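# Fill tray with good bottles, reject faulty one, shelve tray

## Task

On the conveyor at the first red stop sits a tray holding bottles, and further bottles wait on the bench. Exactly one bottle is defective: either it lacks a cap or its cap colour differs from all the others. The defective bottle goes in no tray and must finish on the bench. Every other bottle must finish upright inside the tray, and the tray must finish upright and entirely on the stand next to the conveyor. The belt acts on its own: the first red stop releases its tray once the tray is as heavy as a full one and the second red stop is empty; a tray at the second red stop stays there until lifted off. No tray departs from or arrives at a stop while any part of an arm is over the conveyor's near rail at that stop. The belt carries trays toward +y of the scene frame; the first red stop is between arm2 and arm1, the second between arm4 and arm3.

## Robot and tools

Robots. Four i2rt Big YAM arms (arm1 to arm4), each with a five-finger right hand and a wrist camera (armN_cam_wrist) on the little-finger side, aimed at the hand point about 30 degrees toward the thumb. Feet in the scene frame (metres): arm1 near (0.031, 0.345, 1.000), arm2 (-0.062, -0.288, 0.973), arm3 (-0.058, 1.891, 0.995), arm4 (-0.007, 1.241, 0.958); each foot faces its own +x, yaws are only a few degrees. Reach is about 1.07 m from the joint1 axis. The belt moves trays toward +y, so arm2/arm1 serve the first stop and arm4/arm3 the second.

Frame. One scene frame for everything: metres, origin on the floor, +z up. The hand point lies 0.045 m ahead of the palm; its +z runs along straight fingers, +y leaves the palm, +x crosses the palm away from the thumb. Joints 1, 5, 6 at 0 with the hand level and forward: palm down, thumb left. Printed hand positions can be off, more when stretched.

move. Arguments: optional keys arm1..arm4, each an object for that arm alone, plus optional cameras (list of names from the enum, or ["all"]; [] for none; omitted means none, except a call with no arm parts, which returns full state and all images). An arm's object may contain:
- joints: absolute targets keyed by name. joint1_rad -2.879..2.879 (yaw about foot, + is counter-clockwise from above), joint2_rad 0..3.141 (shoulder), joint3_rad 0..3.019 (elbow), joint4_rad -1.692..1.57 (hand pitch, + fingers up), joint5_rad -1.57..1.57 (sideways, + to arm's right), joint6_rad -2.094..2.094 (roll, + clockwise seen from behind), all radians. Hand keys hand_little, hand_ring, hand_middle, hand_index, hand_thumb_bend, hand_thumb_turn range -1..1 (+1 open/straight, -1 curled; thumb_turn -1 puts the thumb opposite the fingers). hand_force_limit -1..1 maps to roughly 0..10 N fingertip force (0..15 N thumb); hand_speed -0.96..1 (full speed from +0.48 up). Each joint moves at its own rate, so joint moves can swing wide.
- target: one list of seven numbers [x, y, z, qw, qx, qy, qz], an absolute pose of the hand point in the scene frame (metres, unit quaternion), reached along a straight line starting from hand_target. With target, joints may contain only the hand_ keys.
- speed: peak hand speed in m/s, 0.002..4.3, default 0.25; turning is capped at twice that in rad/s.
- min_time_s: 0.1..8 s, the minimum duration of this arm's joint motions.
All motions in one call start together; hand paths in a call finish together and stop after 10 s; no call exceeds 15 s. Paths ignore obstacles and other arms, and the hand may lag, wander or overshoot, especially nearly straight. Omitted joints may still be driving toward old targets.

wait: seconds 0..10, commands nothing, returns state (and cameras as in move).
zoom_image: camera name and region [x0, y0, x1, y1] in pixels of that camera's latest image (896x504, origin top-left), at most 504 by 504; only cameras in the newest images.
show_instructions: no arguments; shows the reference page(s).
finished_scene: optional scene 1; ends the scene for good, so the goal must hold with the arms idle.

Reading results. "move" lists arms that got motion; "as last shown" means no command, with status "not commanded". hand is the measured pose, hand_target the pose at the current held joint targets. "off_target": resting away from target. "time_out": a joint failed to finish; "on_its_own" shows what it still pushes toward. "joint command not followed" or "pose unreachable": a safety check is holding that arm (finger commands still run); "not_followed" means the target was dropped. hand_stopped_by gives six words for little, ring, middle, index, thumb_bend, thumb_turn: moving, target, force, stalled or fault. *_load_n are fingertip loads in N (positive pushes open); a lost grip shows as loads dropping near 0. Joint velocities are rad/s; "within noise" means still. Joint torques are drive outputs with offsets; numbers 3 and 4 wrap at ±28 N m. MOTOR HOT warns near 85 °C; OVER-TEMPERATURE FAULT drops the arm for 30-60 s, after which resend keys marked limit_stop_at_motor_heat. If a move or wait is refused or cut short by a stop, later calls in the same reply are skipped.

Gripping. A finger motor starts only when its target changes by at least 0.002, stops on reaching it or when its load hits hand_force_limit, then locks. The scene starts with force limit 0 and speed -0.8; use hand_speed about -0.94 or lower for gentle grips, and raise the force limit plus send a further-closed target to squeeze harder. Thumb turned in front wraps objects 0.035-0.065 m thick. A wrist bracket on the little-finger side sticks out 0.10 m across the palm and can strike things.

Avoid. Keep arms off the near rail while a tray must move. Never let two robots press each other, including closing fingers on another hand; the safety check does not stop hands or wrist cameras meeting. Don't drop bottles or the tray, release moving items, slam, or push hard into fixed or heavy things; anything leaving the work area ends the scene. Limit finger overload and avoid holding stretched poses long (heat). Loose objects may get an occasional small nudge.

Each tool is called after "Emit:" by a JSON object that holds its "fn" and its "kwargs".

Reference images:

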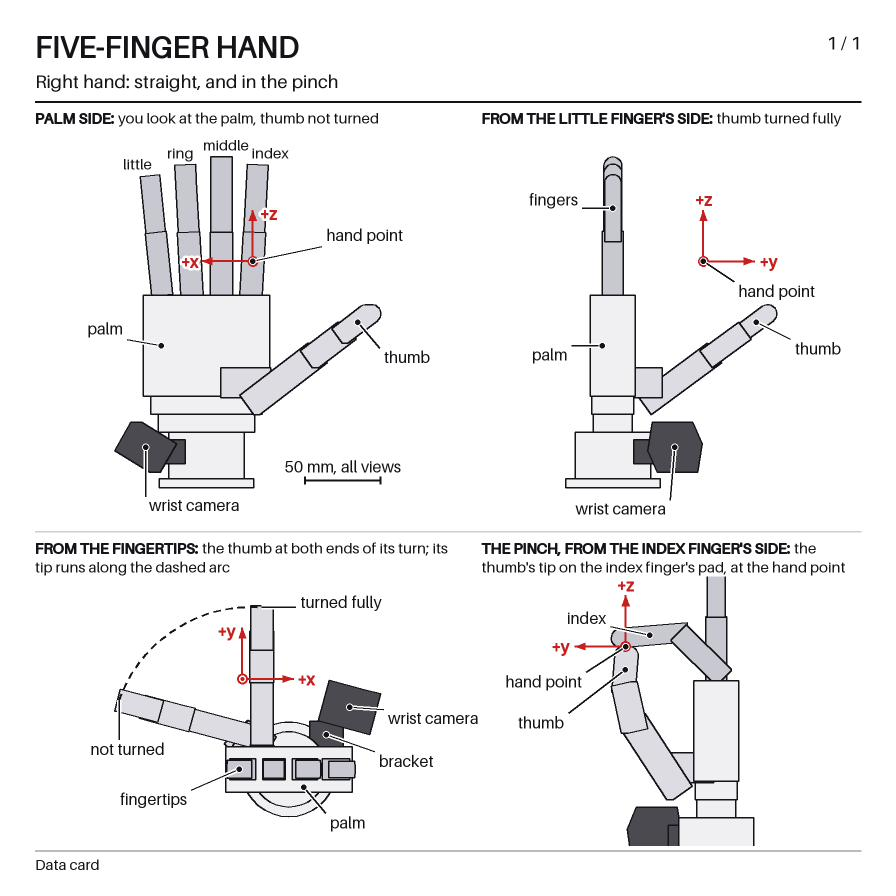

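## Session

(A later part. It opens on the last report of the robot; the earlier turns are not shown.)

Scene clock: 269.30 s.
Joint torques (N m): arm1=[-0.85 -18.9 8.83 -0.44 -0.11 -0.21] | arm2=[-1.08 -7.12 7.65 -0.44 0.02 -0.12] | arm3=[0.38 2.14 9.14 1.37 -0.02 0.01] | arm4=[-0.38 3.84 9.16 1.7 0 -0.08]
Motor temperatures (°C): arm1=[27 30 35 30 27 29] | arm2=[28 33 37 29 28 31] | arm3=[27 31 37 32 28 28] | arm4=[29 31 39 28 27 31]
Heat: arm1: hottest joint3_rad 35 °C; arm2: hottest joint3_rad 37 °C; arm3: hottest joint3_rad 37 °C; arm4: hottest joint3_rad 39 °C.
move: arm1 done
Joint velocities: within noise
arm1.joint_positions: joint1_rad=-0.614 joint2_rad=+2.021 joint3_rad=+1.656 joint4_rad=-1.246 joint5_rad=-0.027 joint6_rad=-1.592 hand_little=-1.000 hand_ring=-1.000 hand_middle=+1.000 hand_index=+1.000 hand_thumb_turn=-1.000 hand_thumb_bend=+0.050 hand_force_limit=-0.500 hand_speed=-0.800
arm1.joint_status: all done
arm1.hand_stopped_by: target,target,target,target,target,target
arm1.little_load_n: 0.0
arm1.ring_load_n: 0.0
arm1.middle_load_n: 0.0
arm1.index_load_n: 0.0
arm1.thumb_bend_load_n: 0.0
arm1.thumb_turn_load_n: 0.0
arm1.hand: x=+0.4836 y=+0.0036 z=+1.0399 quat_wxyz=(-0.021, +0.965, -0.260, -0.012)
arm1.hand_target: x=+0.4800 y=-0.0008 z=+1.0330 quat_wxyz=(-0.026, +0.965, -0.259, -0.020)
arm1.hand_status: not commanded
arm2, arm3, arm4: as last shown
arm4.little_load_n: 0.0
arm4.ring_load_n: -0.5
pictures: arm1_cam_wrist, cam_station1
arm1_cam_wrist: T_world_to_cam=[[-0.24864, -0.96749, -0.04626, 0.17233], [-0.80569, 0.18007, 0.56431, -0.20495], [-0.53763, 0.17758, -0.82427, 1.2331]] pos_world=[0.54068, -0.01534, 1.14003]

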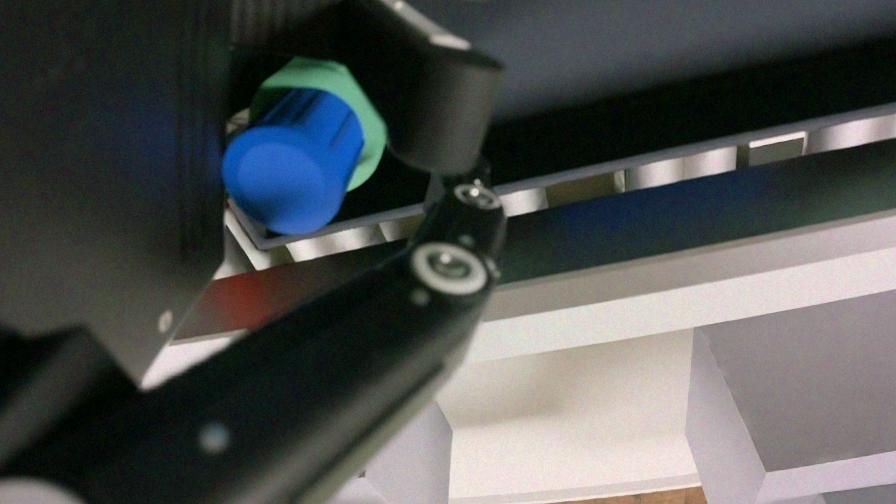

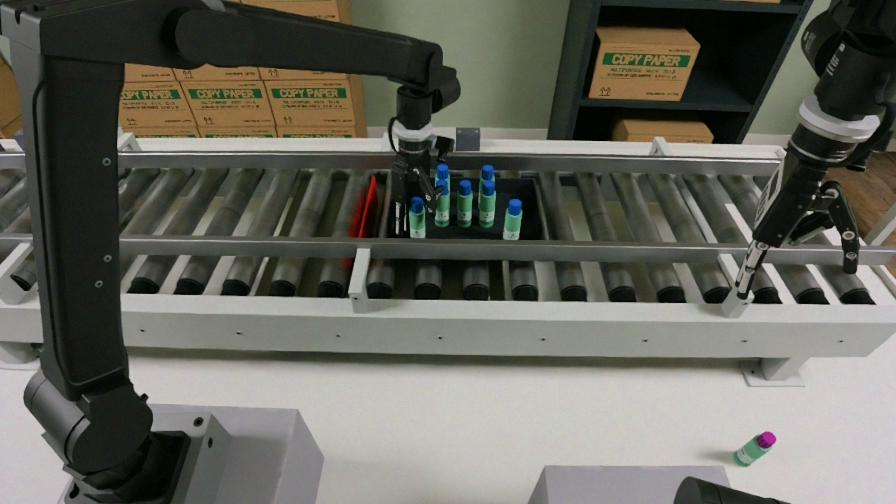

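Emit:
{"fn": "move", "kwargs": {"arm1": {"joints": {"hand_speed": -0.3, "hand_thumb_bend": 0.5}}, "cameras": []}}

Emit:
{"fn": "move", "kwargs": {"arm1": {"target": [0.487, 0.010, 1.18, -0.0256, 0.9655, -0.2587, -0.0204], "speed": 0.12}, "cameras": ["cam_station1", "cam_side1", "arm1_cam_wrist"]}}

Emit:
{"fn": "zoom_image", "kwargs": {"camera": "cam_station1", "region": [380, 130, 540, 240]}}

Scene clock: 273.23 s.
Joint torques (N m): arm1=[-1.03 -18.96 8.7 -0.38 -0.11 -0.17] | arm2=[-1.38 -7.24 7.68 -0.46 0.04 -0.11] | arm3=[0.38 2.14 9.16 1.37 -0.02 0.02] | arm4=[-0.32 3.78 9.18 1.7 -0.01 -0.08]
Motor temperatures (°C): arm1=[27 31 35 30 27 29] | arm2=[28 33 37 29 28 31] | arm3=[27 31 37 32 28 28] | arm4=[29 31 39 28 27 31]
Heat: arm1: hottest joint3_rad 35 °C; arm2: hottest joint3_rad 37 °C; arm3: hottest joint3_rad 37 °C; arm4: hottest joint3_rad 39 °C.
move: arm1 done
Joint velocities: within noise
arm1.joint_positions: joint1_rad=-0.614 joint2_rad=+2.021 joint3_rad=+1.656 joint4_rad=-1.246 joint5_rad=-0.027 joint6_rad=-1.592 hand_little=-1.000 hand_ring=-1.000 hand_middle=+1.000 hand_index=+1.000 hand_thumb_turn=-1.000 hand_thumb_bend=+0.500 hand_force_limit=-0.500 hand_speed=-0.300
arm1.joint_status: all done
arm1.hand_stopped_by: target,target,target,target,target,target
arm1.little_load_n: 0.0
arm1.ring_load_n: 0.0
arm1.middle_load_n: 0.0
arm1.index_load_n: 0.0
arm1.thumb_bend_load_n: 0.0
arm1.thumb_turn_load_n: 0.0
arm1.hand: x=+0.4836 y=+0.0037 z=+1.0399 quat_wxyz=(-0.022, +0.965, -0.260, -0.012)
arm1.hand_target: x=+0.4800 y=-0.0008 z=+1.0330 quat_wxyz=(-0.026, +0.965, -0.259, -0.020)
arm1.hand_status: not commanded
arm2.joint_positions: joint1_rad=-0.203 joint2_rad=+1.170 joint3_rad=+1.195 joint4_rad=-1.585 joint5_rad=-0.003 joint6_rad=-1.346 hand_little=-1.000 hand_ring=-1.000 hand_middle=+0.900 hand_index=+0.880 hand_thumb_turn=-1.000 hand_thumb_bend=+0.600 hand_force_limit=-0.500 hand_speed=-0.600
arm2.joint_status: not commanded
arm2.hand_stopped_by: target,target,target,target,target,target
arm2.little_load_n: 0.5
arm2.ring_load_n: 0.0
arm2.middle_load_n: 0.0
arm2.index_load_n: 0.0
arm2.thumb_bend_load_n: 0.0
arm2.thumb_turn_load_n: 0.0
arm2.hand: x=+0.1871 y=-0.4192 z=+1.2204 quat_wxyz=(+0.000, +0.966, -0.260, +0.007)
arm2.hand_target: x=+0.1801 y=-0.4199 z=+1.2199 quat_wxyz=(+0.000, +0.966, -0.259, +0.000)
arm2.hand_status: not commanded
arm3, arm4: as last shown
arm4.ring_load_n: 0.0

Scene clock: 275.23 s.
Joint torques (N m): arm1=[1.08 -20.13 12.52 -0.47 -0.12 0.08] | arm2=[-1.32 -7 7.71 -0.49 0.03 -0.11] | arm3=[0.44 2.08 9.16 1.37 -0.02 0.01] | arm4=[-0.38 3.84 9.16 1.7 -0.01 -0.08]
Motor temperatures (°C): arm1=[27 31 35 30 27 29] | arm2=[28 33 37 29 28 31] | arm3=[27 31 37 32 28 28] | arm4=[29 31 39 28 27 31]
Heat: arm1: hottest joint3_rad 35 °C; arm2: hottest joint3_rad 37 °C; arm3: hottest joint3_rad 37 °C; arm4: hottest joint3_rad 39 °C.
move: arm1 off_target
Joint velocities: within noise
arm1.joint_positions: joint1_rad=-0.612 joint2_rad=+1.957 joint3_rad=+1.883 joint4_rad=-1.591 joint5_rad=-0.028 joint6_rad=-1.592 hand_little=-1.000 hand_ring=-1.000 hand_middle=+1.000 hand_index=+1.000 hand_thumb_turn=-1.000 hand_thumb_bend=+0.500 hand_force_limit=-0.500 hand_speed=-0.300
arm1.joint_status: not commanded
arm1.hand_stopped_by: target,target,target,target,target,target
arm1.little_load_n: 0.0
arm1.ring_load_n: 0.0
arm1.middle_load_n: 0.0
arm1.index_load_n: 0.0
arm1.thumb_bend_load_n: 0.0
arm1.thumb_turn_load_n: 0.0
arm1.hand: x=+0.4740 y=+0.0096 z=+1.1643 quat_wxyz=(-0.030, +0.965, -0.259, -0.038)
arm1.hand_target: x=+0.4864 y=+0.0104 z=+1.1799 quat_wxyz=(-0.026, +0.965, -0.259, -0.020)
arm1.hand_status: off_target (0.020 m and 2.1 deg from the pose sent, 0.140 m and 1.1 deg at the start)
arm2: as last shown
arm2.little_load_n: -0.5
arm3.joint_positions: joint1_rad=+0.072 joint2_rad=+0.643 joint3_rad=+1.371 joint4_rad=-1.301 joint5_rad=+0.086 joint6_rad=-1.361 hand_little=+1.000 hand_ring=+1.000 hand_middle=+1.000 hand_index=+1.000 hand_thumb_turn=+1.000 hand_thumb_bend=+1.000 hand_force_limit=+0.000 hand_speed=-0.800
arm3.joint_status: not commanded
arm3.hand_stopped_by: target,target,target,target,target,target
arm3.little_load_n: 0.0
arm3.ring_load_n: 0.0
arm3.middle_load_n: 0.0
arm3.index_load_n: 0.0
arm3.thumb_bend_load_n: 0.0
arm3.thumb_turn_load_n: 0.0
arm3.hand: x=+0.1802 y=+1.8203 z=+1.4849 quat_wxyz=(-0.002, +0.868, -0.121, +0.482)
arm3.hand_target: x=+0.1796 y=+1.8204 z=+1.4963 quat_wxyz=(-0.004, +0.861, -0.121, +0.494)
arm3.hand_status: not commanded
arm4.joint_positions: joint1_rad=+0.175 joint2_rad=+0.554 joint3_rad=+1.417 joint4_rad=-1.265 joint5_rad=+0.099 joint6_rad=-1.248 hand_little=+1.000 hand_ring=+1.000 hand_middle=+1.000 hand_index=+1.000 hand_thumb_turn=+1.000 hand_thumb_bend=+1.000 hand_force_limit=+0.000 hand_speed=-0.800
arm4.joint_status: not commanded
arm4.hand_stopped_by: target,target,target,target,target,target
arm4.little_load_n: 0.0
arm4.ring_load_n: 0.0
arm4.middle_load_n: 0.0
arm4.index_load_n: 0.0
arm4.thumb_bend_load_n: 0.0
arm4.thumb_turn_load_n: 0.0
arm4.hand: x=+0.2094 y=+1.2313 z=+1.4892 quat_wxyz=(-0.121, +0.832, -0.050, +0.540)
arm4.hand_target: x=+0.2070 y=+1.2307 z=+1.4962 quat_wxyz=(-0.123, +0.827, -0.051, +0.546)
arm4.hand_status: not commanded
pictures: arm1_cam_wrist, cam_side1, cam_station1
arm1_cam_wrist: T_world_to_cam=[[-0.2494, -0.96632, -0.06343, 0.20189], [-0.77941, 0.16142, 0.60537, -0.34396], [-0.57474, 0.20042, -0.79342, 1.31093]] pos_world=[0.53571, -0.01212, 1.26114]

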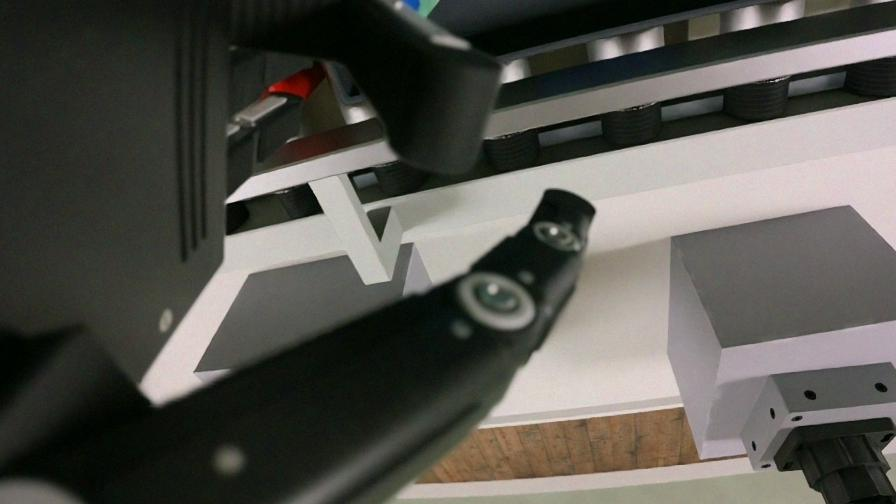

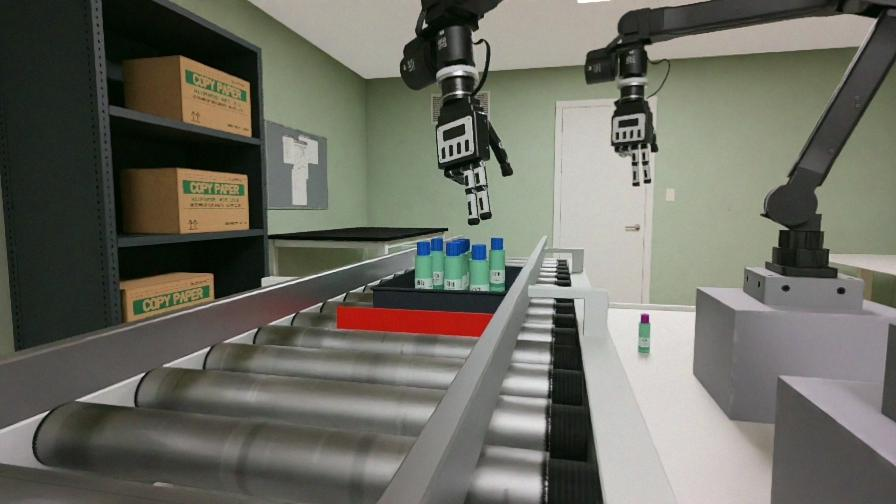

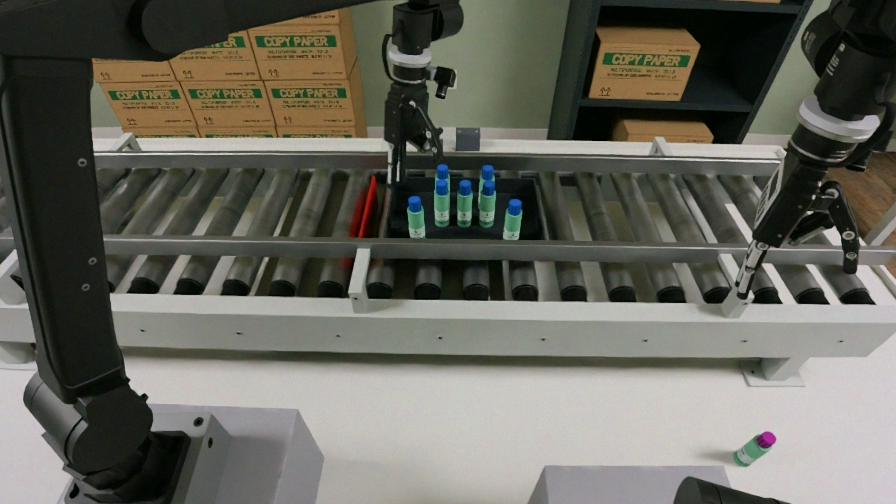

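Scaled by 3.150.

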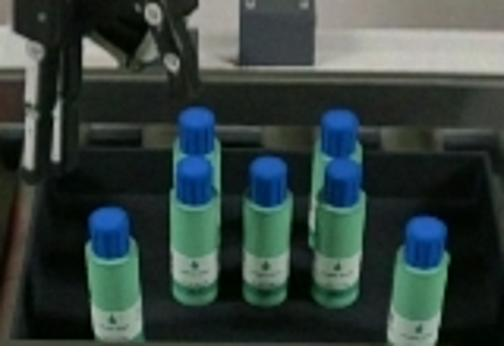

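Emit:
{"fn": "move", "kwargs": {"arm1": {"target": [0.22, 0.22, 1.28, 0, 0.9659, -0.2588, 0], "speed": 0.3}, "cameras": ["cam_station1", "cam_stock", "cam_stand"]}}

Scene clock: 301.27 s.
Joint torques (N m): arm1=[0.97 -6.18 7.6 -0.13 0.12 0.15] | arm2=[-1.26 -7.06 7.68 -0.5 0.02 -0.11] | arm3=[0.44 2.14 9.14 1.37 -0.02 0.01] | arm4=[-0.38 3.78 9.17 1.7 0 -0.08]
Motor temperatures (°C): arm1=[27 31 38 30 27 29] | arm2=[28 33 36 29 28 31] | arm3=[27 31 37 32 28 28] | arm4=[29 31 40 28 27 31]
Heat: arm1: hottest joint3_rad 38 °C; arm2: hottest joint3_rad 36 °C; arm3: hottest joint3_rad 37 °C; arm4: hottest joint3_rad 40 °C.
move: arm1 off_target
Joint velocities: within noise
arm1.joint_positions: joint1_rad=-0.404 joint2_rad=+1.010 joint3_rad=+1.179 joint4_rad=-1.685 joint5_rad=+0.012 joint6_rad=-1.386 hand_little=-1.000 hand_ring=-1.000 hand_middle=+1.000 hand_index=+1.000 hand_thumb_turn=-1.000 hand_thumb_bend=+0.500 hand_force_limit=-0.500 hand_speed=-0.300
arm1.joint_status: not commanded
arm1.hand_stopped_by: target,target,target,target,target,target
arm1.little_load_n: 0.0
arm1.ring_load_n: 0.0
arm1.middle_load_n: 0.0
arm1.index_load_n: 0.0
arm1.thumb_bend_load_n: -0.5
arm1.thumb_turn_load_n: 0.0
arm1.hand: x=+0.2253 y=+0.2155 z=+1.2833 quat_wxyz=(+0.005, +0.966, -0.258, +0.030)
arm1.hand_target: x=+0.2205 y=+0.2197 z=+1.2791 quat_wxyz=(+0.005, +0.965, -0.260, +0.020)
arm1.hand_status: off_target (0.008 m and 3.5 deg from the pose sent, 0.350 m and 5.5 deg at the start; a joint's target at an end of its range on 29 of 66 steps)
arm2, arm3, arm4: as last shown
arm2.little_load_n: 0.0
arm2.ring_load_n: 0.5
arm4.ring_load_n: 0.5
pictures: cam_stand, cam_station1, cam_stock

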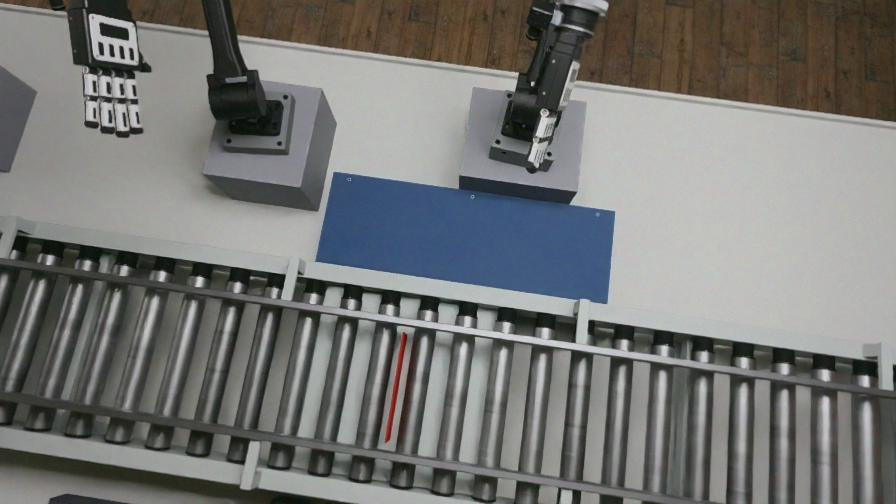

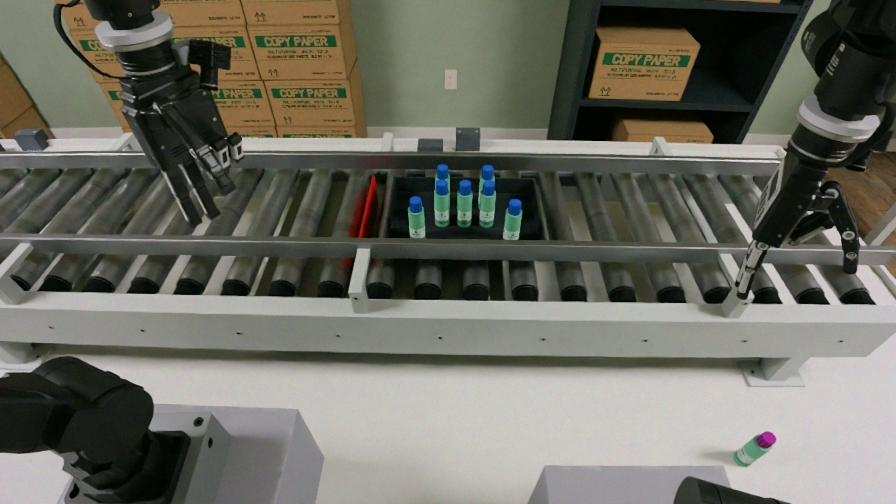

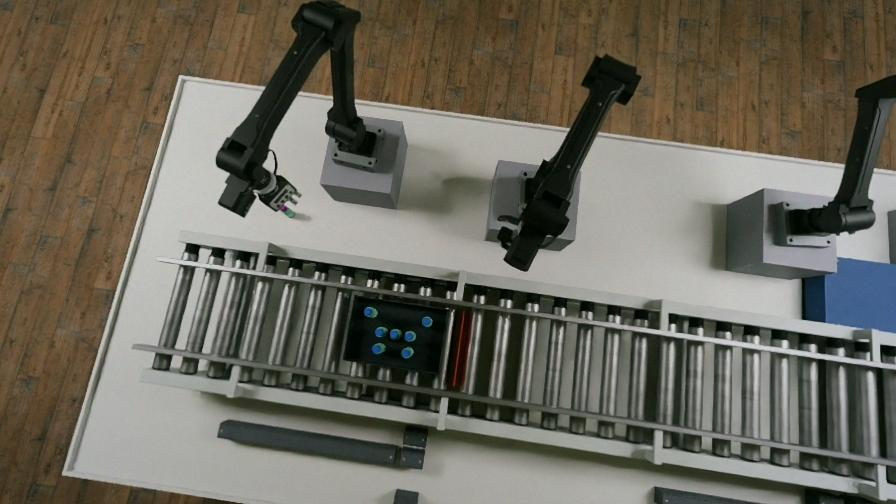

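Emit:
{"fn": "wait", "kwargs": {"seconds": 4, "cameras": ["cam_station1", "cam_stock"]}}

Scene clock: 306.70 s.
Joint torques (N m): arm1=[0.67 -6.12 7.68 -0.23 0.15 0.12] | arm2=[-1.32 -7.24 7.66 -0.46 0.03 -0.11] | arm3=[0.44 2.14 9.13 1.39 -0.02 0] | arm4=[-0.32 3.84 9.16 1.7 0 -0.08]
Motor temperatures (°C): arm1=[27 31 37 30 27 29] | arm2=[28 33 36 29 28 31] | arm3=[27 31 37 32 28 28] | arm4=[29 31 40 28 27 31]
Heat: arm1: hottest joint3_rad 37 °C; arm2: hottest joint3_rad 36 °C; arm3: hottest joint3_rad 37 °C; arm4: hottest joint3_rad 40 °C.
Joint velocities: within noise
arm1.joint_positions: joint1_rad=-0.404 joint2_rad=+1.010 joint3_rad=+1.179 joint4_rad=-1.685 joint5_rad=+0.012 joint6_rad=-1.385 hand_little=-1.000 hand_ring=-1.000 hand_middle=+1.000 hand_index=+1.000 hand_thumb_turn=-1.000 hand_thumb_bend=+0.500 hand_force_limit=-0.500 hand_speed=-0.300
arm1.joint_status: not commanded
arm1.hand_stopped_by: target,target,target,target,target,target
arm1.little_load_n: 0.0
arm1.ring_load_n: 0.0
arm1.middle_load_n: 0.0
arm1.index_load_n: 0.0
arm1.thumb_bend_load_n: 0.0
arm1.thumb_turn_load_n: 0.0
arm1.hand: x=+0.2253 y=+0.2155 z=+1.2833 quat_wxyz=(+0.005, +0.966, -0.258, +0.030)
arm1.hand_target: x=+0.2205 y=+0.2197 z=+1.2791 quat_wxyz=(+0.005, +0.965, -0.260, +0.020)
arm1.hand_status: off_target (0.008 m and 3.5 deg from the pose sent, 0.350 m and 5.5 deg at the start; a joint's target at an end of its range on 29 of 66 steps)
arm2.joint_positions: joint1_rad=-0.203 joint2_rad=+1.170 joint3_rad=+1.195 joint4_rad=-1.585 joint5_rad=-0.003 joint6_rad=-1.346 hand_little=-1.000 hand_ring=-1.000 hand_middle=+0.900 hand_index=+0.880 hand_thumb_turn=-1.000 hand_thumb_bend=+0.600 hand_force_limit=-0.500 hand_speed=-0.600
arm2.joint_status: not commanded
arm2.hand_stopped_by: target,target,target,target,target,target
arm2.little_load_n: 0.0
arm2.ring_load_n: 0.5
arm2.middle_load_n: 0.0
arm2.index_load_n: 0.0
arm2.thumb_bend_load_n: 0.0
arm2.thumb_turn_load_n: 0.0
arm2.hand: x=+0.1871 y=-0.4192 z=+1.2204 quat_wxyz=(+0.000, +0.966, -0.260, +0.007)
arm2.hand_target: x=+0.1801 y=-0.4199 z=+1.2199 quat_wxyz=(+0.000, +0.966, -0.259, +0.000)
arm2.hand_status: not commanded
arm3.joint_positions: joint1_rad=+0.072 joint2_rad=+0.643 joint3_rad=+1.371 joint4_rad=-1.301 joint5_rad=+0.086 joint6_rad=-1.361 hand_little=+1.000 hand_ring=+1.000 hand_middle=+1.000 hand_index=+1.000 hand_thumb_turn=+1.000 hand_thumb_bend=+1.000 hand_force_limit=+0.000 hand_speed=-0.800
arm3.joint_status: not commanded
arm3.hand_stopped_by: target,target,target,target,target,target
arm3.little_load_n: 0.0
arm3.ring_load_n: 0.0
arm3.middle_load_n: 0.0
arm3.index_load_n: 0.0
arm3.thumb_bend_load_n: 0.0
arm3.thumb_turn_load_n: 0.0
arm3.hand: x=+0.1802 y=+1.8203 z=+1.4849 quat_wxyz=(-0.002, +0.868, -0.121, +0.482)
arm3.hand_target: x=+0.1796 y=+1.8204 z=+1.4963 quat_wxyz=(-0.004, +0.861, -0.121, +0.494)
arm3.hand_status: not commanded
arm4.joint_positions: joint1_rad=+0.175 joint2_rad=+0.554 joint3_rad=+1.417 joint4_rad=-1.265 joint5_rad=+0.099 joint6_rad=-1.248 hand_little=+1.000 hand_ring=+1.000 hand_middle=+1.000 hand_index=+1.000 hand_thumb_turn=+1.000 hand_thumb_bend=+1.000 hand_force_limit=+0.000 hand_speed=-0.800
arm4.joint_status: not commanded
arm4.hand_stopped_by: target,target,target,target,target,target
arm4.little_load_n: 0.0
arm4.ring_load_n: 0.0
arm4.middle_load_n: -0.5
arm4.index_load_n: 0.0
arm4.thumb_bend_load_n: 0.0
arm4.thumb_turn_load_n: 0.0
arm4.hand: x=+0.2094 y=+1.2313 z=+1.4892 quat_wxyz=(-0.121, +0.832, -0.050, +0.540)
arm4.hand_target: x=+0.2070 y=+1.2307 z=+1.4962 quat_wxyz=(-0.123, +0.827, -0.051, +0.546)
arm4.hand_status: not commanded
wait: 4.00 s; at rest from the start

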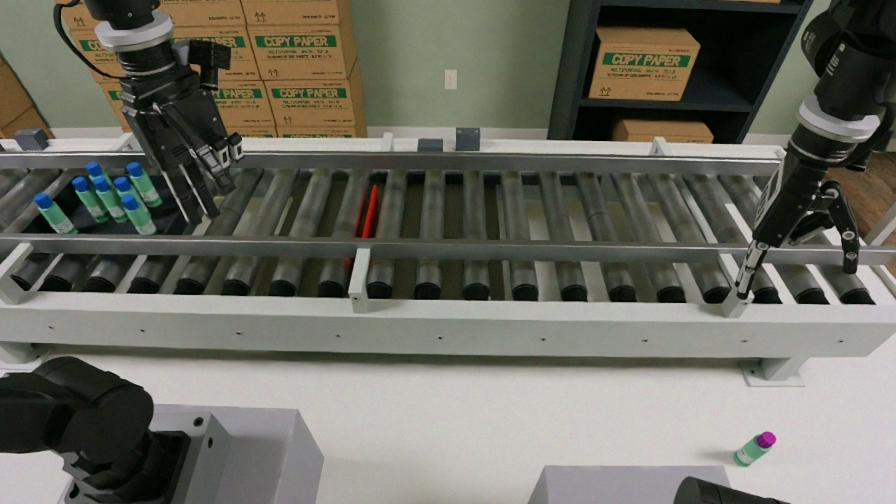

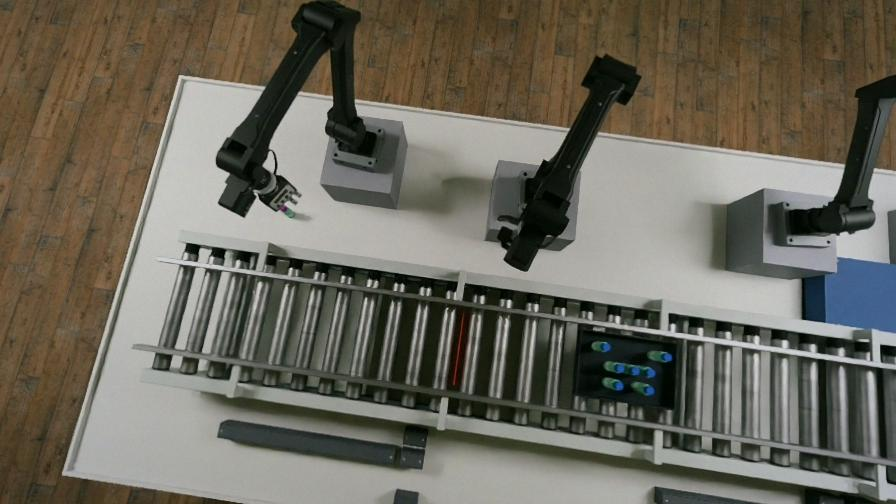

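Emit:
{"fn": "wait", "kwargs": {"seconds": 7, "cameras": ["cam_side1", "cam_stand", "cam_stand_end", "cam_stand_across", "arm3_cam_wrist", "arm4_cam_wrist"]}}

Scene clock: 314.63 s.
Joint torques (N m): arm1=[1.26 -5.66 7.62 -0.17 0.15 0.11] | arm2=[-1.2 -7.06 7.66 -0.46 0.02 -0.11] | arm3=[0.44 2.2 9.14 1.36 -0.02 0.01] | arm4=[-0.32 3.78 9.16 1.69 0 -0.07]
Motor temperatures (°C): arm1=[27 30 37 30 27 29] | arm2=[28 33 36 29 28 31] | arm3=[27 31 38 32 28 28] | arm4=[29 31 40 28 27 31]
Heat: arm1: hottest joint3_rad 37 °C; arm2: hottest joint3_rad 36 °C; arm3: hottest joint3_rad 38 °C; arm4: hottest joint3_rad 40 °C.
Joint velocities: within noise
arm1.joint_positions: joint1_rad=-0.404 joint2_rad=+1.010 joint3_rad=+1.179 joint4_rad=-1.685 joint5_rad=+0.012 joint6_rad=-1.385 hand_little=-1.000 hand_ring=-1.000 hand_middle=+1.000 hand_index=+1.000 hand_thumb_turn=-1.000 hand_thumb_bend=+0.500 hand_force_limit=-0.500 hand_speed=-0.300
arm1.joint_status: not commanded
arm1.hand_stopped_by: target,target,target,target,target,target
arm1.little_load_n: 0.5
arm1.ring_load_n: 0.0
arm1.middle_load_n: 0.0
arm1.index_load_n: 0.0
arm1.thumb_bend_load_n: 0.0
arm1.thumb_turn_load_n: 0.0
arm1.hand: x=+0.2253 y=+0.2155 z=+1.2833 quat_wxyz=(+0.005, +0.966, -0.258, +0.030)
arm1.hand_target: x=+0.2205 y=+0.2197 z=+1.2791 quat_wxyz=(+0.005, +0.965, -0.260, +0.020)
arm1.hand_status: off_target (0.008 m and 3.5 deg from the pose sent, 0.350 m and 5.5 deg at the start; a joint's target at an end of its range on 29 of 66 steps)
arm2.joint_positions: joint1_rad=-0.203 joint2_rad=+1.170 joint3_rad=+1.195 joint4_rad=-1.585 joint5_rad=-0.003 joint6_rad=-1.346 hand_little=-1.000 hand_ring=-1.000 hand_middle=+0.900 hand_index=+0.880 hand_thumb_turn=-1.000 hand_thumb_bend=+0.600 hand_force_limit=-0.500 hand_speed=-0.600
arm2.joint_status: not commanded
arm2.hand_stopped_by: target,target,target,target,target,target
arm2.little_load_n: 0.0
arm2.ring_load_n: 0.0
arm2.middle_load_n: 0.0
arm2.index_load_n: 0.0
arm2.thumb_bend_load_n: 0.0
arm2.thumb_turn_load_n: 0.0
arm2.hand: x=+0.1871 y=-0.4192 z=+1.2204 quat_wxyz=(+0.000, +0.966, -0.260, +0.007)
arm2.hand_target: x=+0.1801 y=-0.4199 z=+1.2199 quat_wxyz=(+0.000, +0.966, -0.259, +0.000)
arm2.hand_status: not commanded
arm3.joint_positions: joint1_rad=+0.072 joint2_rad=+0.643 joint3_rad=+1.371 joint4_rad=-1.301 joint5_rad=+0.086 joint6_rad=-1.361 hand_little=+1.000 hand_ring=+1.000 hand_middle=+1.000 hand_index=+1.000 hand_thumb_turn=+1.000 hand_thumb_bend=+1.000 hand_force_limit=+0.000 hand_speed=-0.800
arm3.joint_status: not commanded
arm3.hand_stopped_by: target,target,target,target,target,target
arm3.little_load_n: 0.0
arm3.ring_load_n: 0.0
arm3.middle_load_n: 0.0
arm3.index_load_n: 0.0
arm3.thumb_bend_load_n: 0.0
arm3.thumb_turn_load_n: 0.0
arm3.hand: x=+0.1802 y=+1.8203 z=+1.4849 quat_wxyz=(-0.002, +0.868, -0.121, +0.482)
arm3.hand_target: x=+0.1796 y=+1.8204 z=+1.4963 quat_wxyz=(-0.004, +0.861, -0.121, +0.494)
arm3.hand_status: not commanded
arm4.joint_positions: joint1_rad=+0.175 joint2_rad=+0.554 joint3_rad=+1.417 joint4_rad=-1.265 joint5_rad=+0.099 joint6_rad=-1.248 hand_little=+1.000 hand_ring=+1.000 hand_middle=+1.000 hand_index=+1.000 hand_thumb_turn=+1.000 hand_thumb_bend=+1.000 hand_force_limit=+0.000 hand_speed=-0.800
arm4.joint_status: not commanded
arm4.hand_stopped_by: target,target,target,target,target,target
arm4.little_load_n: 0.0
arm4.ring_load_n: 0.0
arm4.middle_load_n: 0.0
arm4.index_load_n: 0.0
arm4.thumb_bend_load_n: 0.0
arm4.thumb_turn_load_n: 0.0
arm4.hand: x=+0.2094 y=+1.2313 z=+1.4892 quat_wxyz=(-0.121, +0.832, -0.050, +0.540)
arm4.hand_target: x=+0.2070 y=+1.2307 z=+1.4962 quat_wxyz=(-0.123, +0.827, -0.051, +0.546)
arm4.hand_status: not commanded
wait: 7.00 s; at rest from the start
pictures: arm3_cam_wrist, arm4_cam_wrist, cam_side1, cam_stand, cam_stand_across, cam_stand_end

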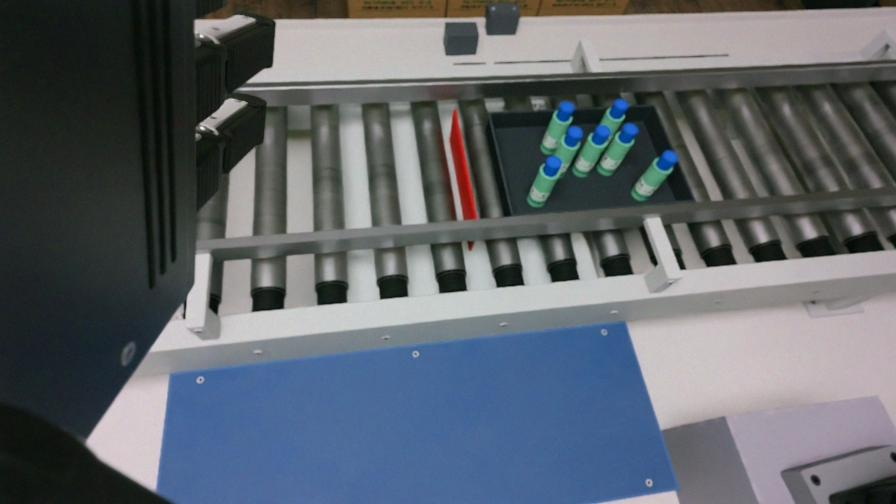

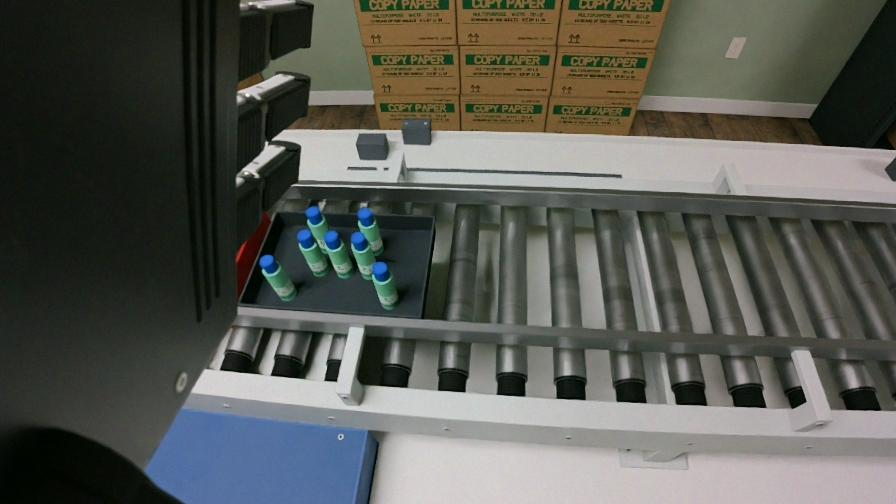

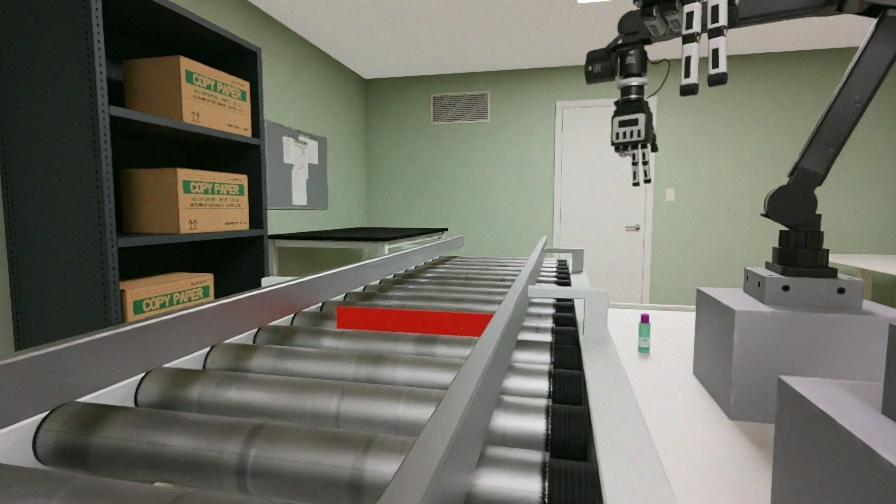

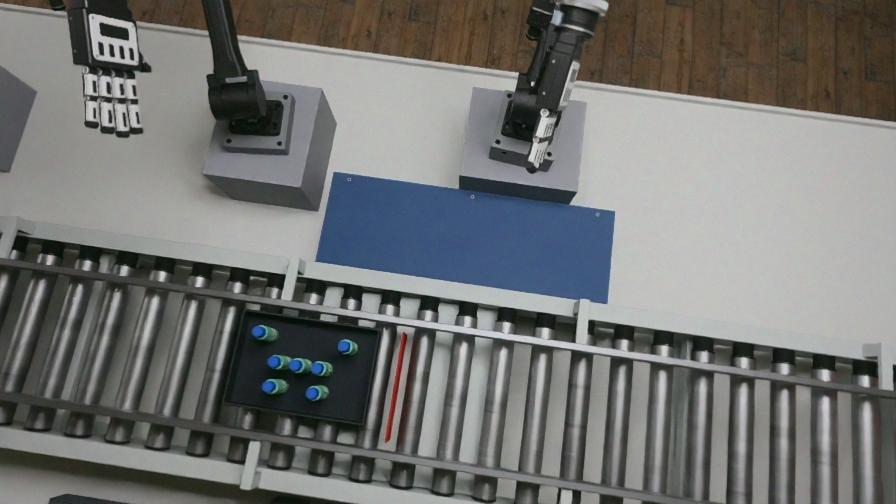

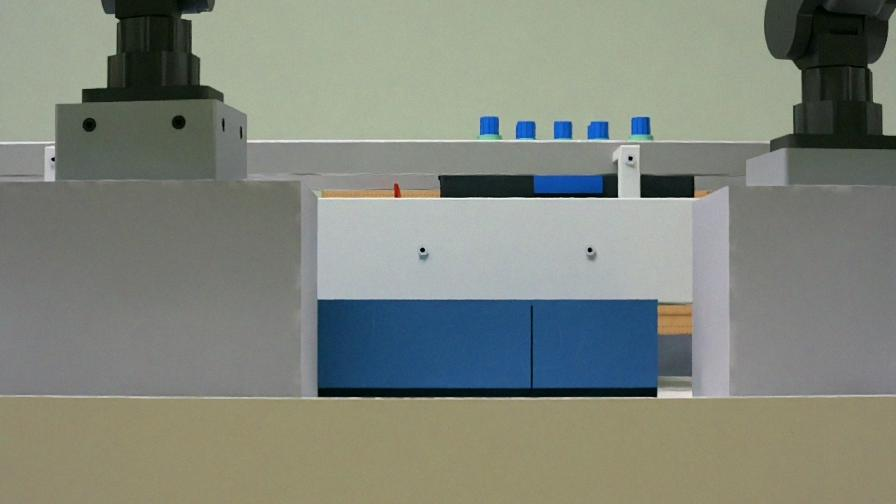

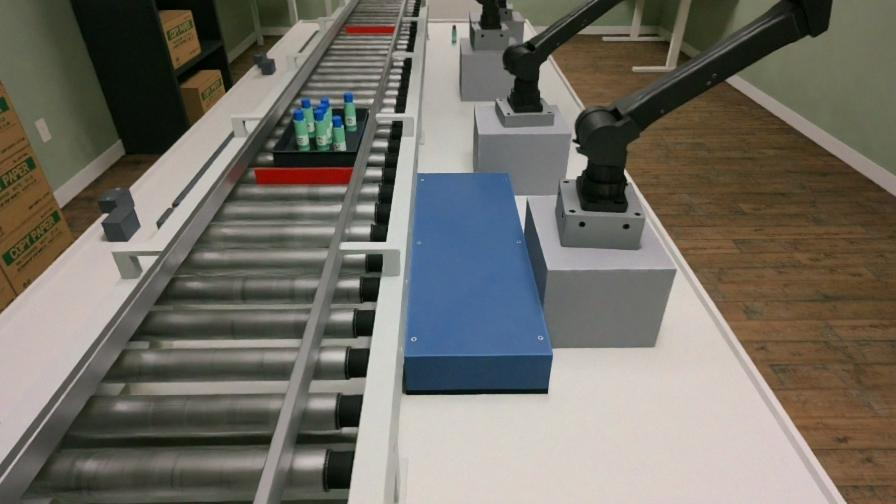

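Emit:
{"fn": "zoom_image", "kwargs": {"camera": "cam_stand", "region": [200, 280, 450, 480]}}

Emit:
{"fn": "zoom_image", "kwargs": {"camera": "arm4_cam_wrist", "region": [230, 170, 480, 390]}}

Emit:
{"fn": "zoom_image", "kwargs": {"camera": "arm3_cam_wrist", "region": [420, 80, 720, 300]}}

Emit:
{"fn": "zoom_image", "kwargs": {"camera": "cam_stand_across", "region": [360, 100, 720, 220]}}

Emit:
{"fn": "zoom_image", "kwargs": {"camera": "cam_stand_end", "region": [230, 80, 430, 200]}}

Scaled by 2.016.

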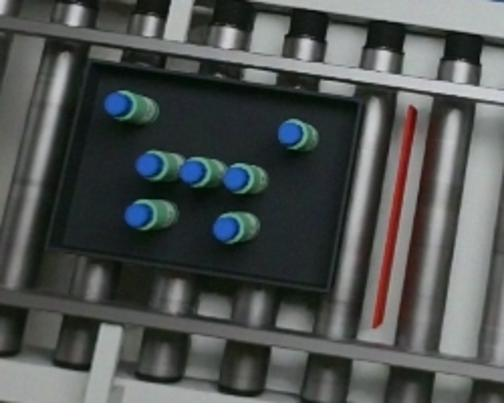

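Scaled by 2.016.

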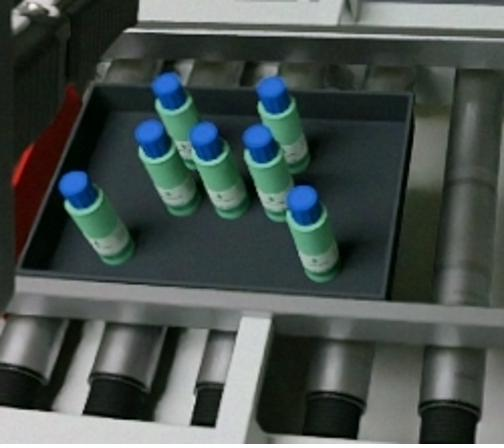

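Scaled by 1.680.

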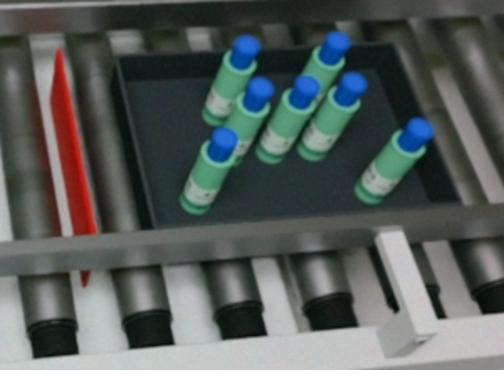

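Scaled by 1.400.

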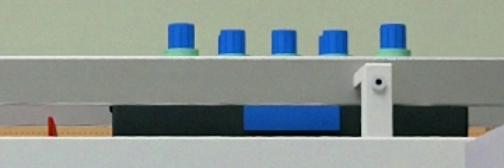

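Scaled by 2.520.

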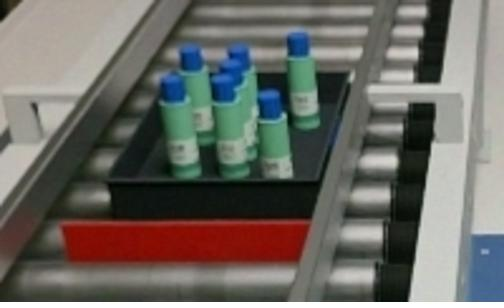

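Emit:
{"fn": "zoom_image", "kwargs": {"camera": "cam_stand", "region": [200, 290, 290, 430]}}

Emit:
{"fn": "zoom_image", "kwargs": {"camera": "cam_stand", "region": [340, 310, 450, 450]}}

Emit:
{"fn": "zoom_image", "kwargs": {"camera": "arm4_cam_wrist", "region": [400, 190, 520, 400]}}

Emit:
{"fn": "zoom_image", "kwargs": {"camera": "arm3_cam_wrist", "region": [430, 80, 550, 300]}}

Scaled by 3.600.

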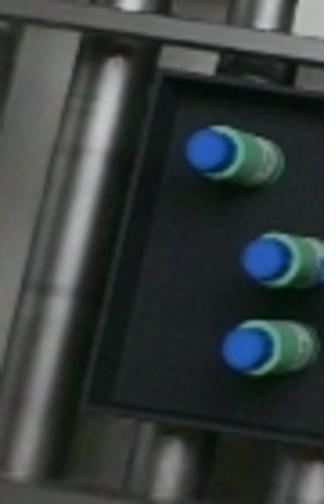

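Scaled by 3.600.

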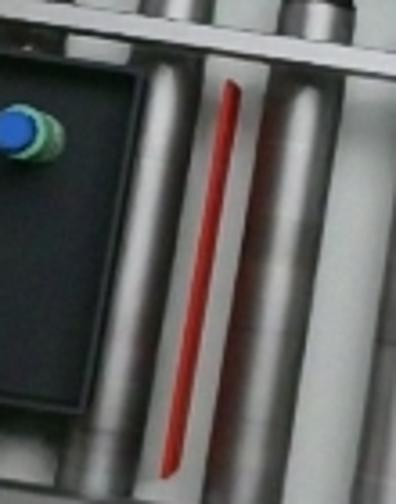

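Scaled by 2.400.

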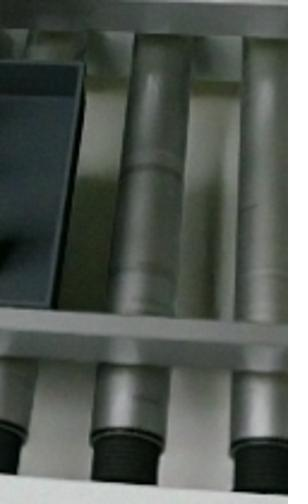

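Scaled by 2.291.

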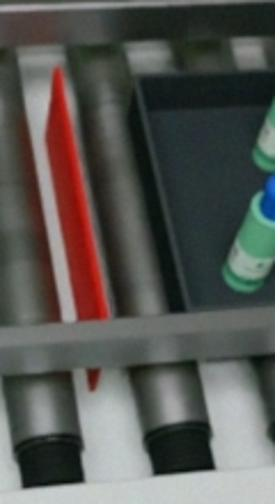

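Emit:
{"fn": "move", "kwargs": {"arm4": {"target": [0.40, 1.33, 1.25, 0, 0, 1, 0], "speed": 0.3, "joints": {"hand_speed": 0.2, "hand_thumb_turn": -1}}, "arm3": {"target": [0.38, 1.66, 1.27, 0, 1, 0, 0], "speed": 0.3, "joints": {"hand_speed": 0.2, "hand_thumb_turn": -1}}, "cameras": ["arm3_cam_wrist", "arm4_cam_wrist", "cam_stand", "cam_stand_end"]}}

Scene clock: 421.00 s.
Joint torques (N m): arm1=[1.08 -5.89 7.62 -0.12 0.17 0.07] | arm2=[-1.32 -7.3 7.65 -0.43 0.02 -0.11] | arm3=[-0.79 -14.56 11.84 -0.51 0.05 -0.16] | arm4=[-1.55 -9.64 9.09 -0.08 -0.18 0.04]
Motor temperatures (°C): arm1=[27 29 33 30 27 29] | arm2=[28 32 36 29 28 31] | arm3=[27 31 39 32 28 28] | arm4=[29 31 40 28 27 31]
Heat: arm1: hottest joint3_rad 33 °C; arm2: hottest joint3_rad 36 °C; arm3: hottest joint3_rad 39 °C; arm4: hottest joint3_rad 40 °C.
move: arm3 off_target; arm4 off_target
Joint velocities: within noise
arm1, arm2: as last shown
arm1.little_load_n: 0.0
arm3.joint_positions: joint1_rad=-0.242 joint2_rad=+1.652 joint3_rad=+1.707 joint4_rad=-1.664 joint5_rad=-0.009 joint6_rad=-1.909 hand_little=+1.000 hand_ring=+1.000 hand_middle=+1.000 hand_index=+1.000 hand_thumb_turn=-1.000 hand_thumb_bend=+1.000 hand_force_limit=+0.000 hand_speed=+0.200
arm3.joint_status: all done
arm3.hand_stopped_by: target,target,target,target,target,target
arm3.little_load_n: 0.0
arm3.ring_load_n: 0.0
arm3.middle_load_n: 0.0
arm3.index_load_n: 0.0
arm3.thumb_bend_load_n: -0.5
arm3.thumb_turn_load_n: 0.0
arm3.hand: x=+0.3735 y=+1.6712 z=+1.2546 quat_wxyz=(-0.006, +1.000, -0.001, -0.014)
arm3.hand_target: x=+0.3793 y=+1.6604 z=+1.2700 quat_wxyz=(+0.000, +1.000, +0.000, +0.000)
arm3.hand_status: off_target (0.020 m and 1.7 deg from the pose sent, 0.334 m and 59.6 deg at the start)
arm4.joint_positions: joint1_rad=+0.000 joint2_rad=+1.307 joint3_rad=+1.446 joint4_rad=-1.668 joint5_rad=+0.001 joint6_rad=+1.636 hand_little=+1.000 hand_ring=+1.000 hand_middle=+1.000 hand_index=+1.000 hand_thumb_turn=-1.000 hand_thumb_bend=+1.000 hand_force_limit=+0.000 hand_speed=+0.200
arm4.joint_status: all done
arm4.hand_stopped_by: target,target,target,target,target,target
arm4.little_load_n: 0.0
arm4.ring_load_n: 0.0
arm4.middle_load_n: 0.0
arm4.index_load_n: 0.0
arm4.thumb_bend_load_n: 0.5
arm4.thumb_turn_load_n: 0.0
arm4.hand: x=+0.3985 y=+1.3361 z=+1.2589 quat_wxyz=(-0.021, +0.013, -1.000, -0.001)
arm4.hand_target: x=+0.3999 y=+1.3300 z=+1.2499 quat_wxyz=(-0.005, +0.000, -1.000, -0.001)
arm4.hand_status: off_target (0.011 m and 2.9 deg from the pose sent, 0.322 m and 174.2 deg at the start; a joint's target at an end of its range on 85 of 181 steps)
arm3_cam_wrist: T_world_to_cam=[[0.26416, -0.96434, 0.01613, 1.4882], [-0.80925, -0.21252, 0.54767, -0.0337], [-0.52472, -0.15773, -0.83654, 1.63105]] pos_world=[0.43544, 1.68524, 1.35889]
arm4_cam_wrist: T_world_to_cam=[[-0.27147, 0.96241, 0.00854, -1.18667], [0.81878, 0.22627, 0.52764, -1.28838], [0.50587, 0.15023, -0.84943, 0.78216]] pos_world=[0.33709, 1.31608, 1.35433]

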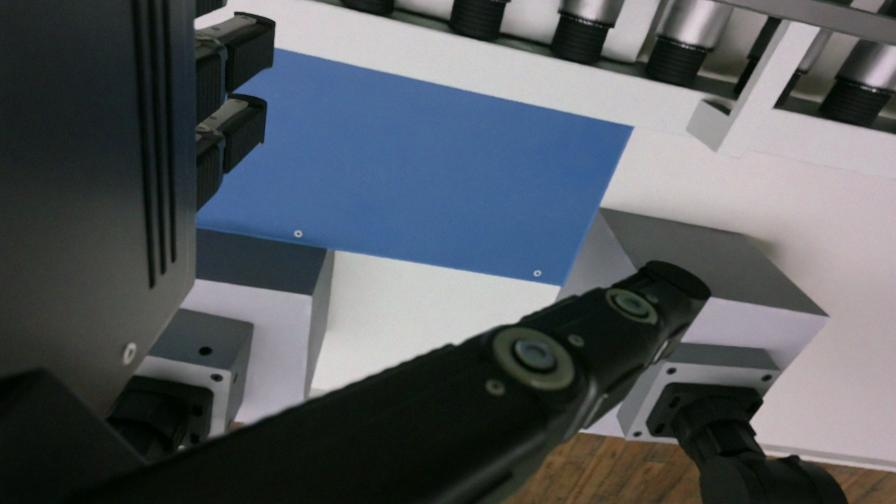

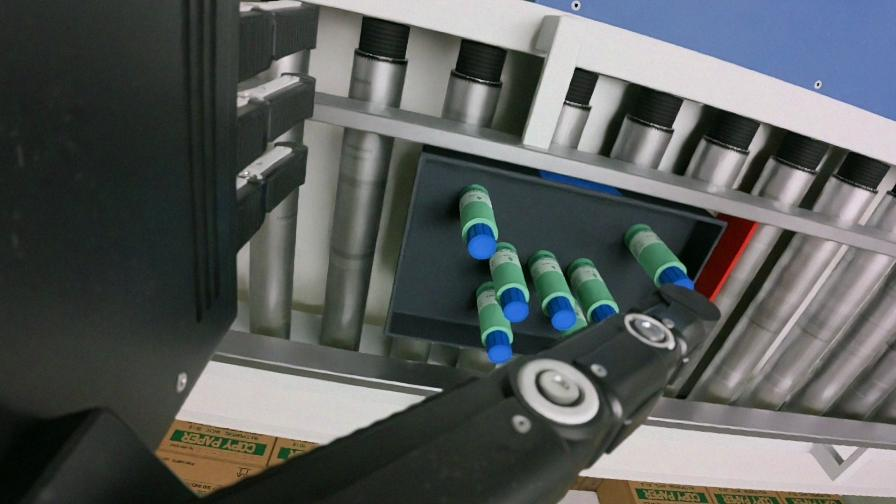

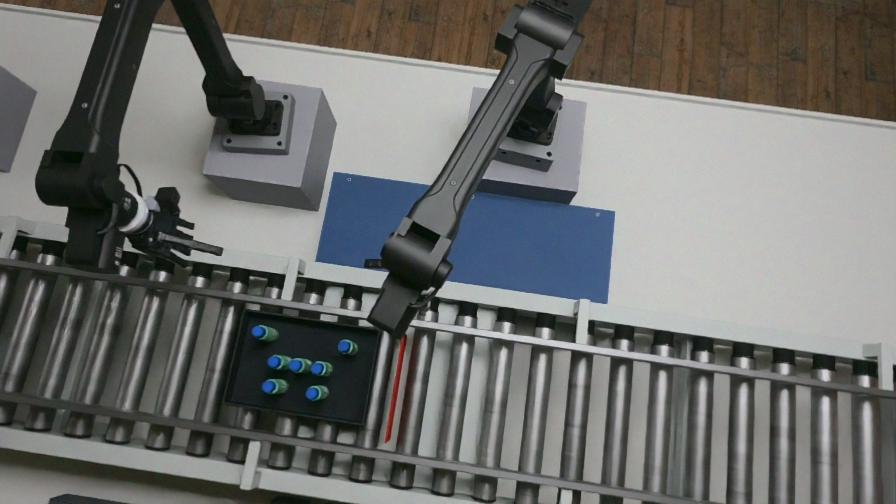

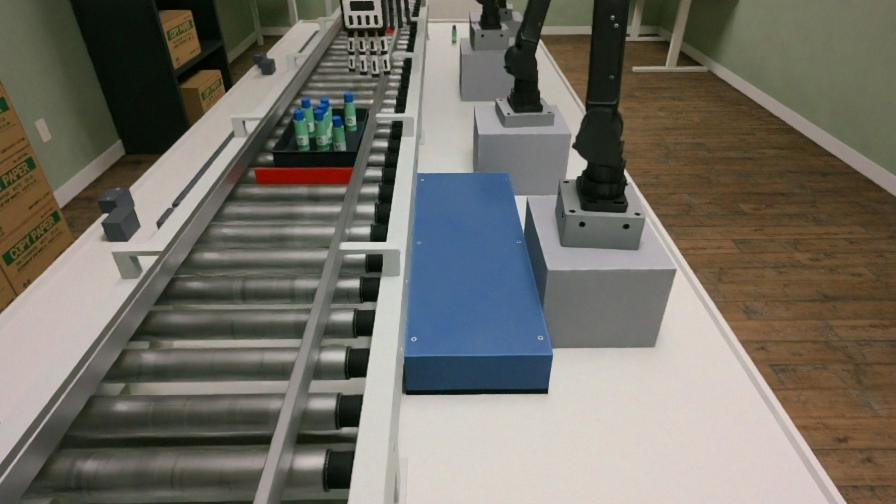

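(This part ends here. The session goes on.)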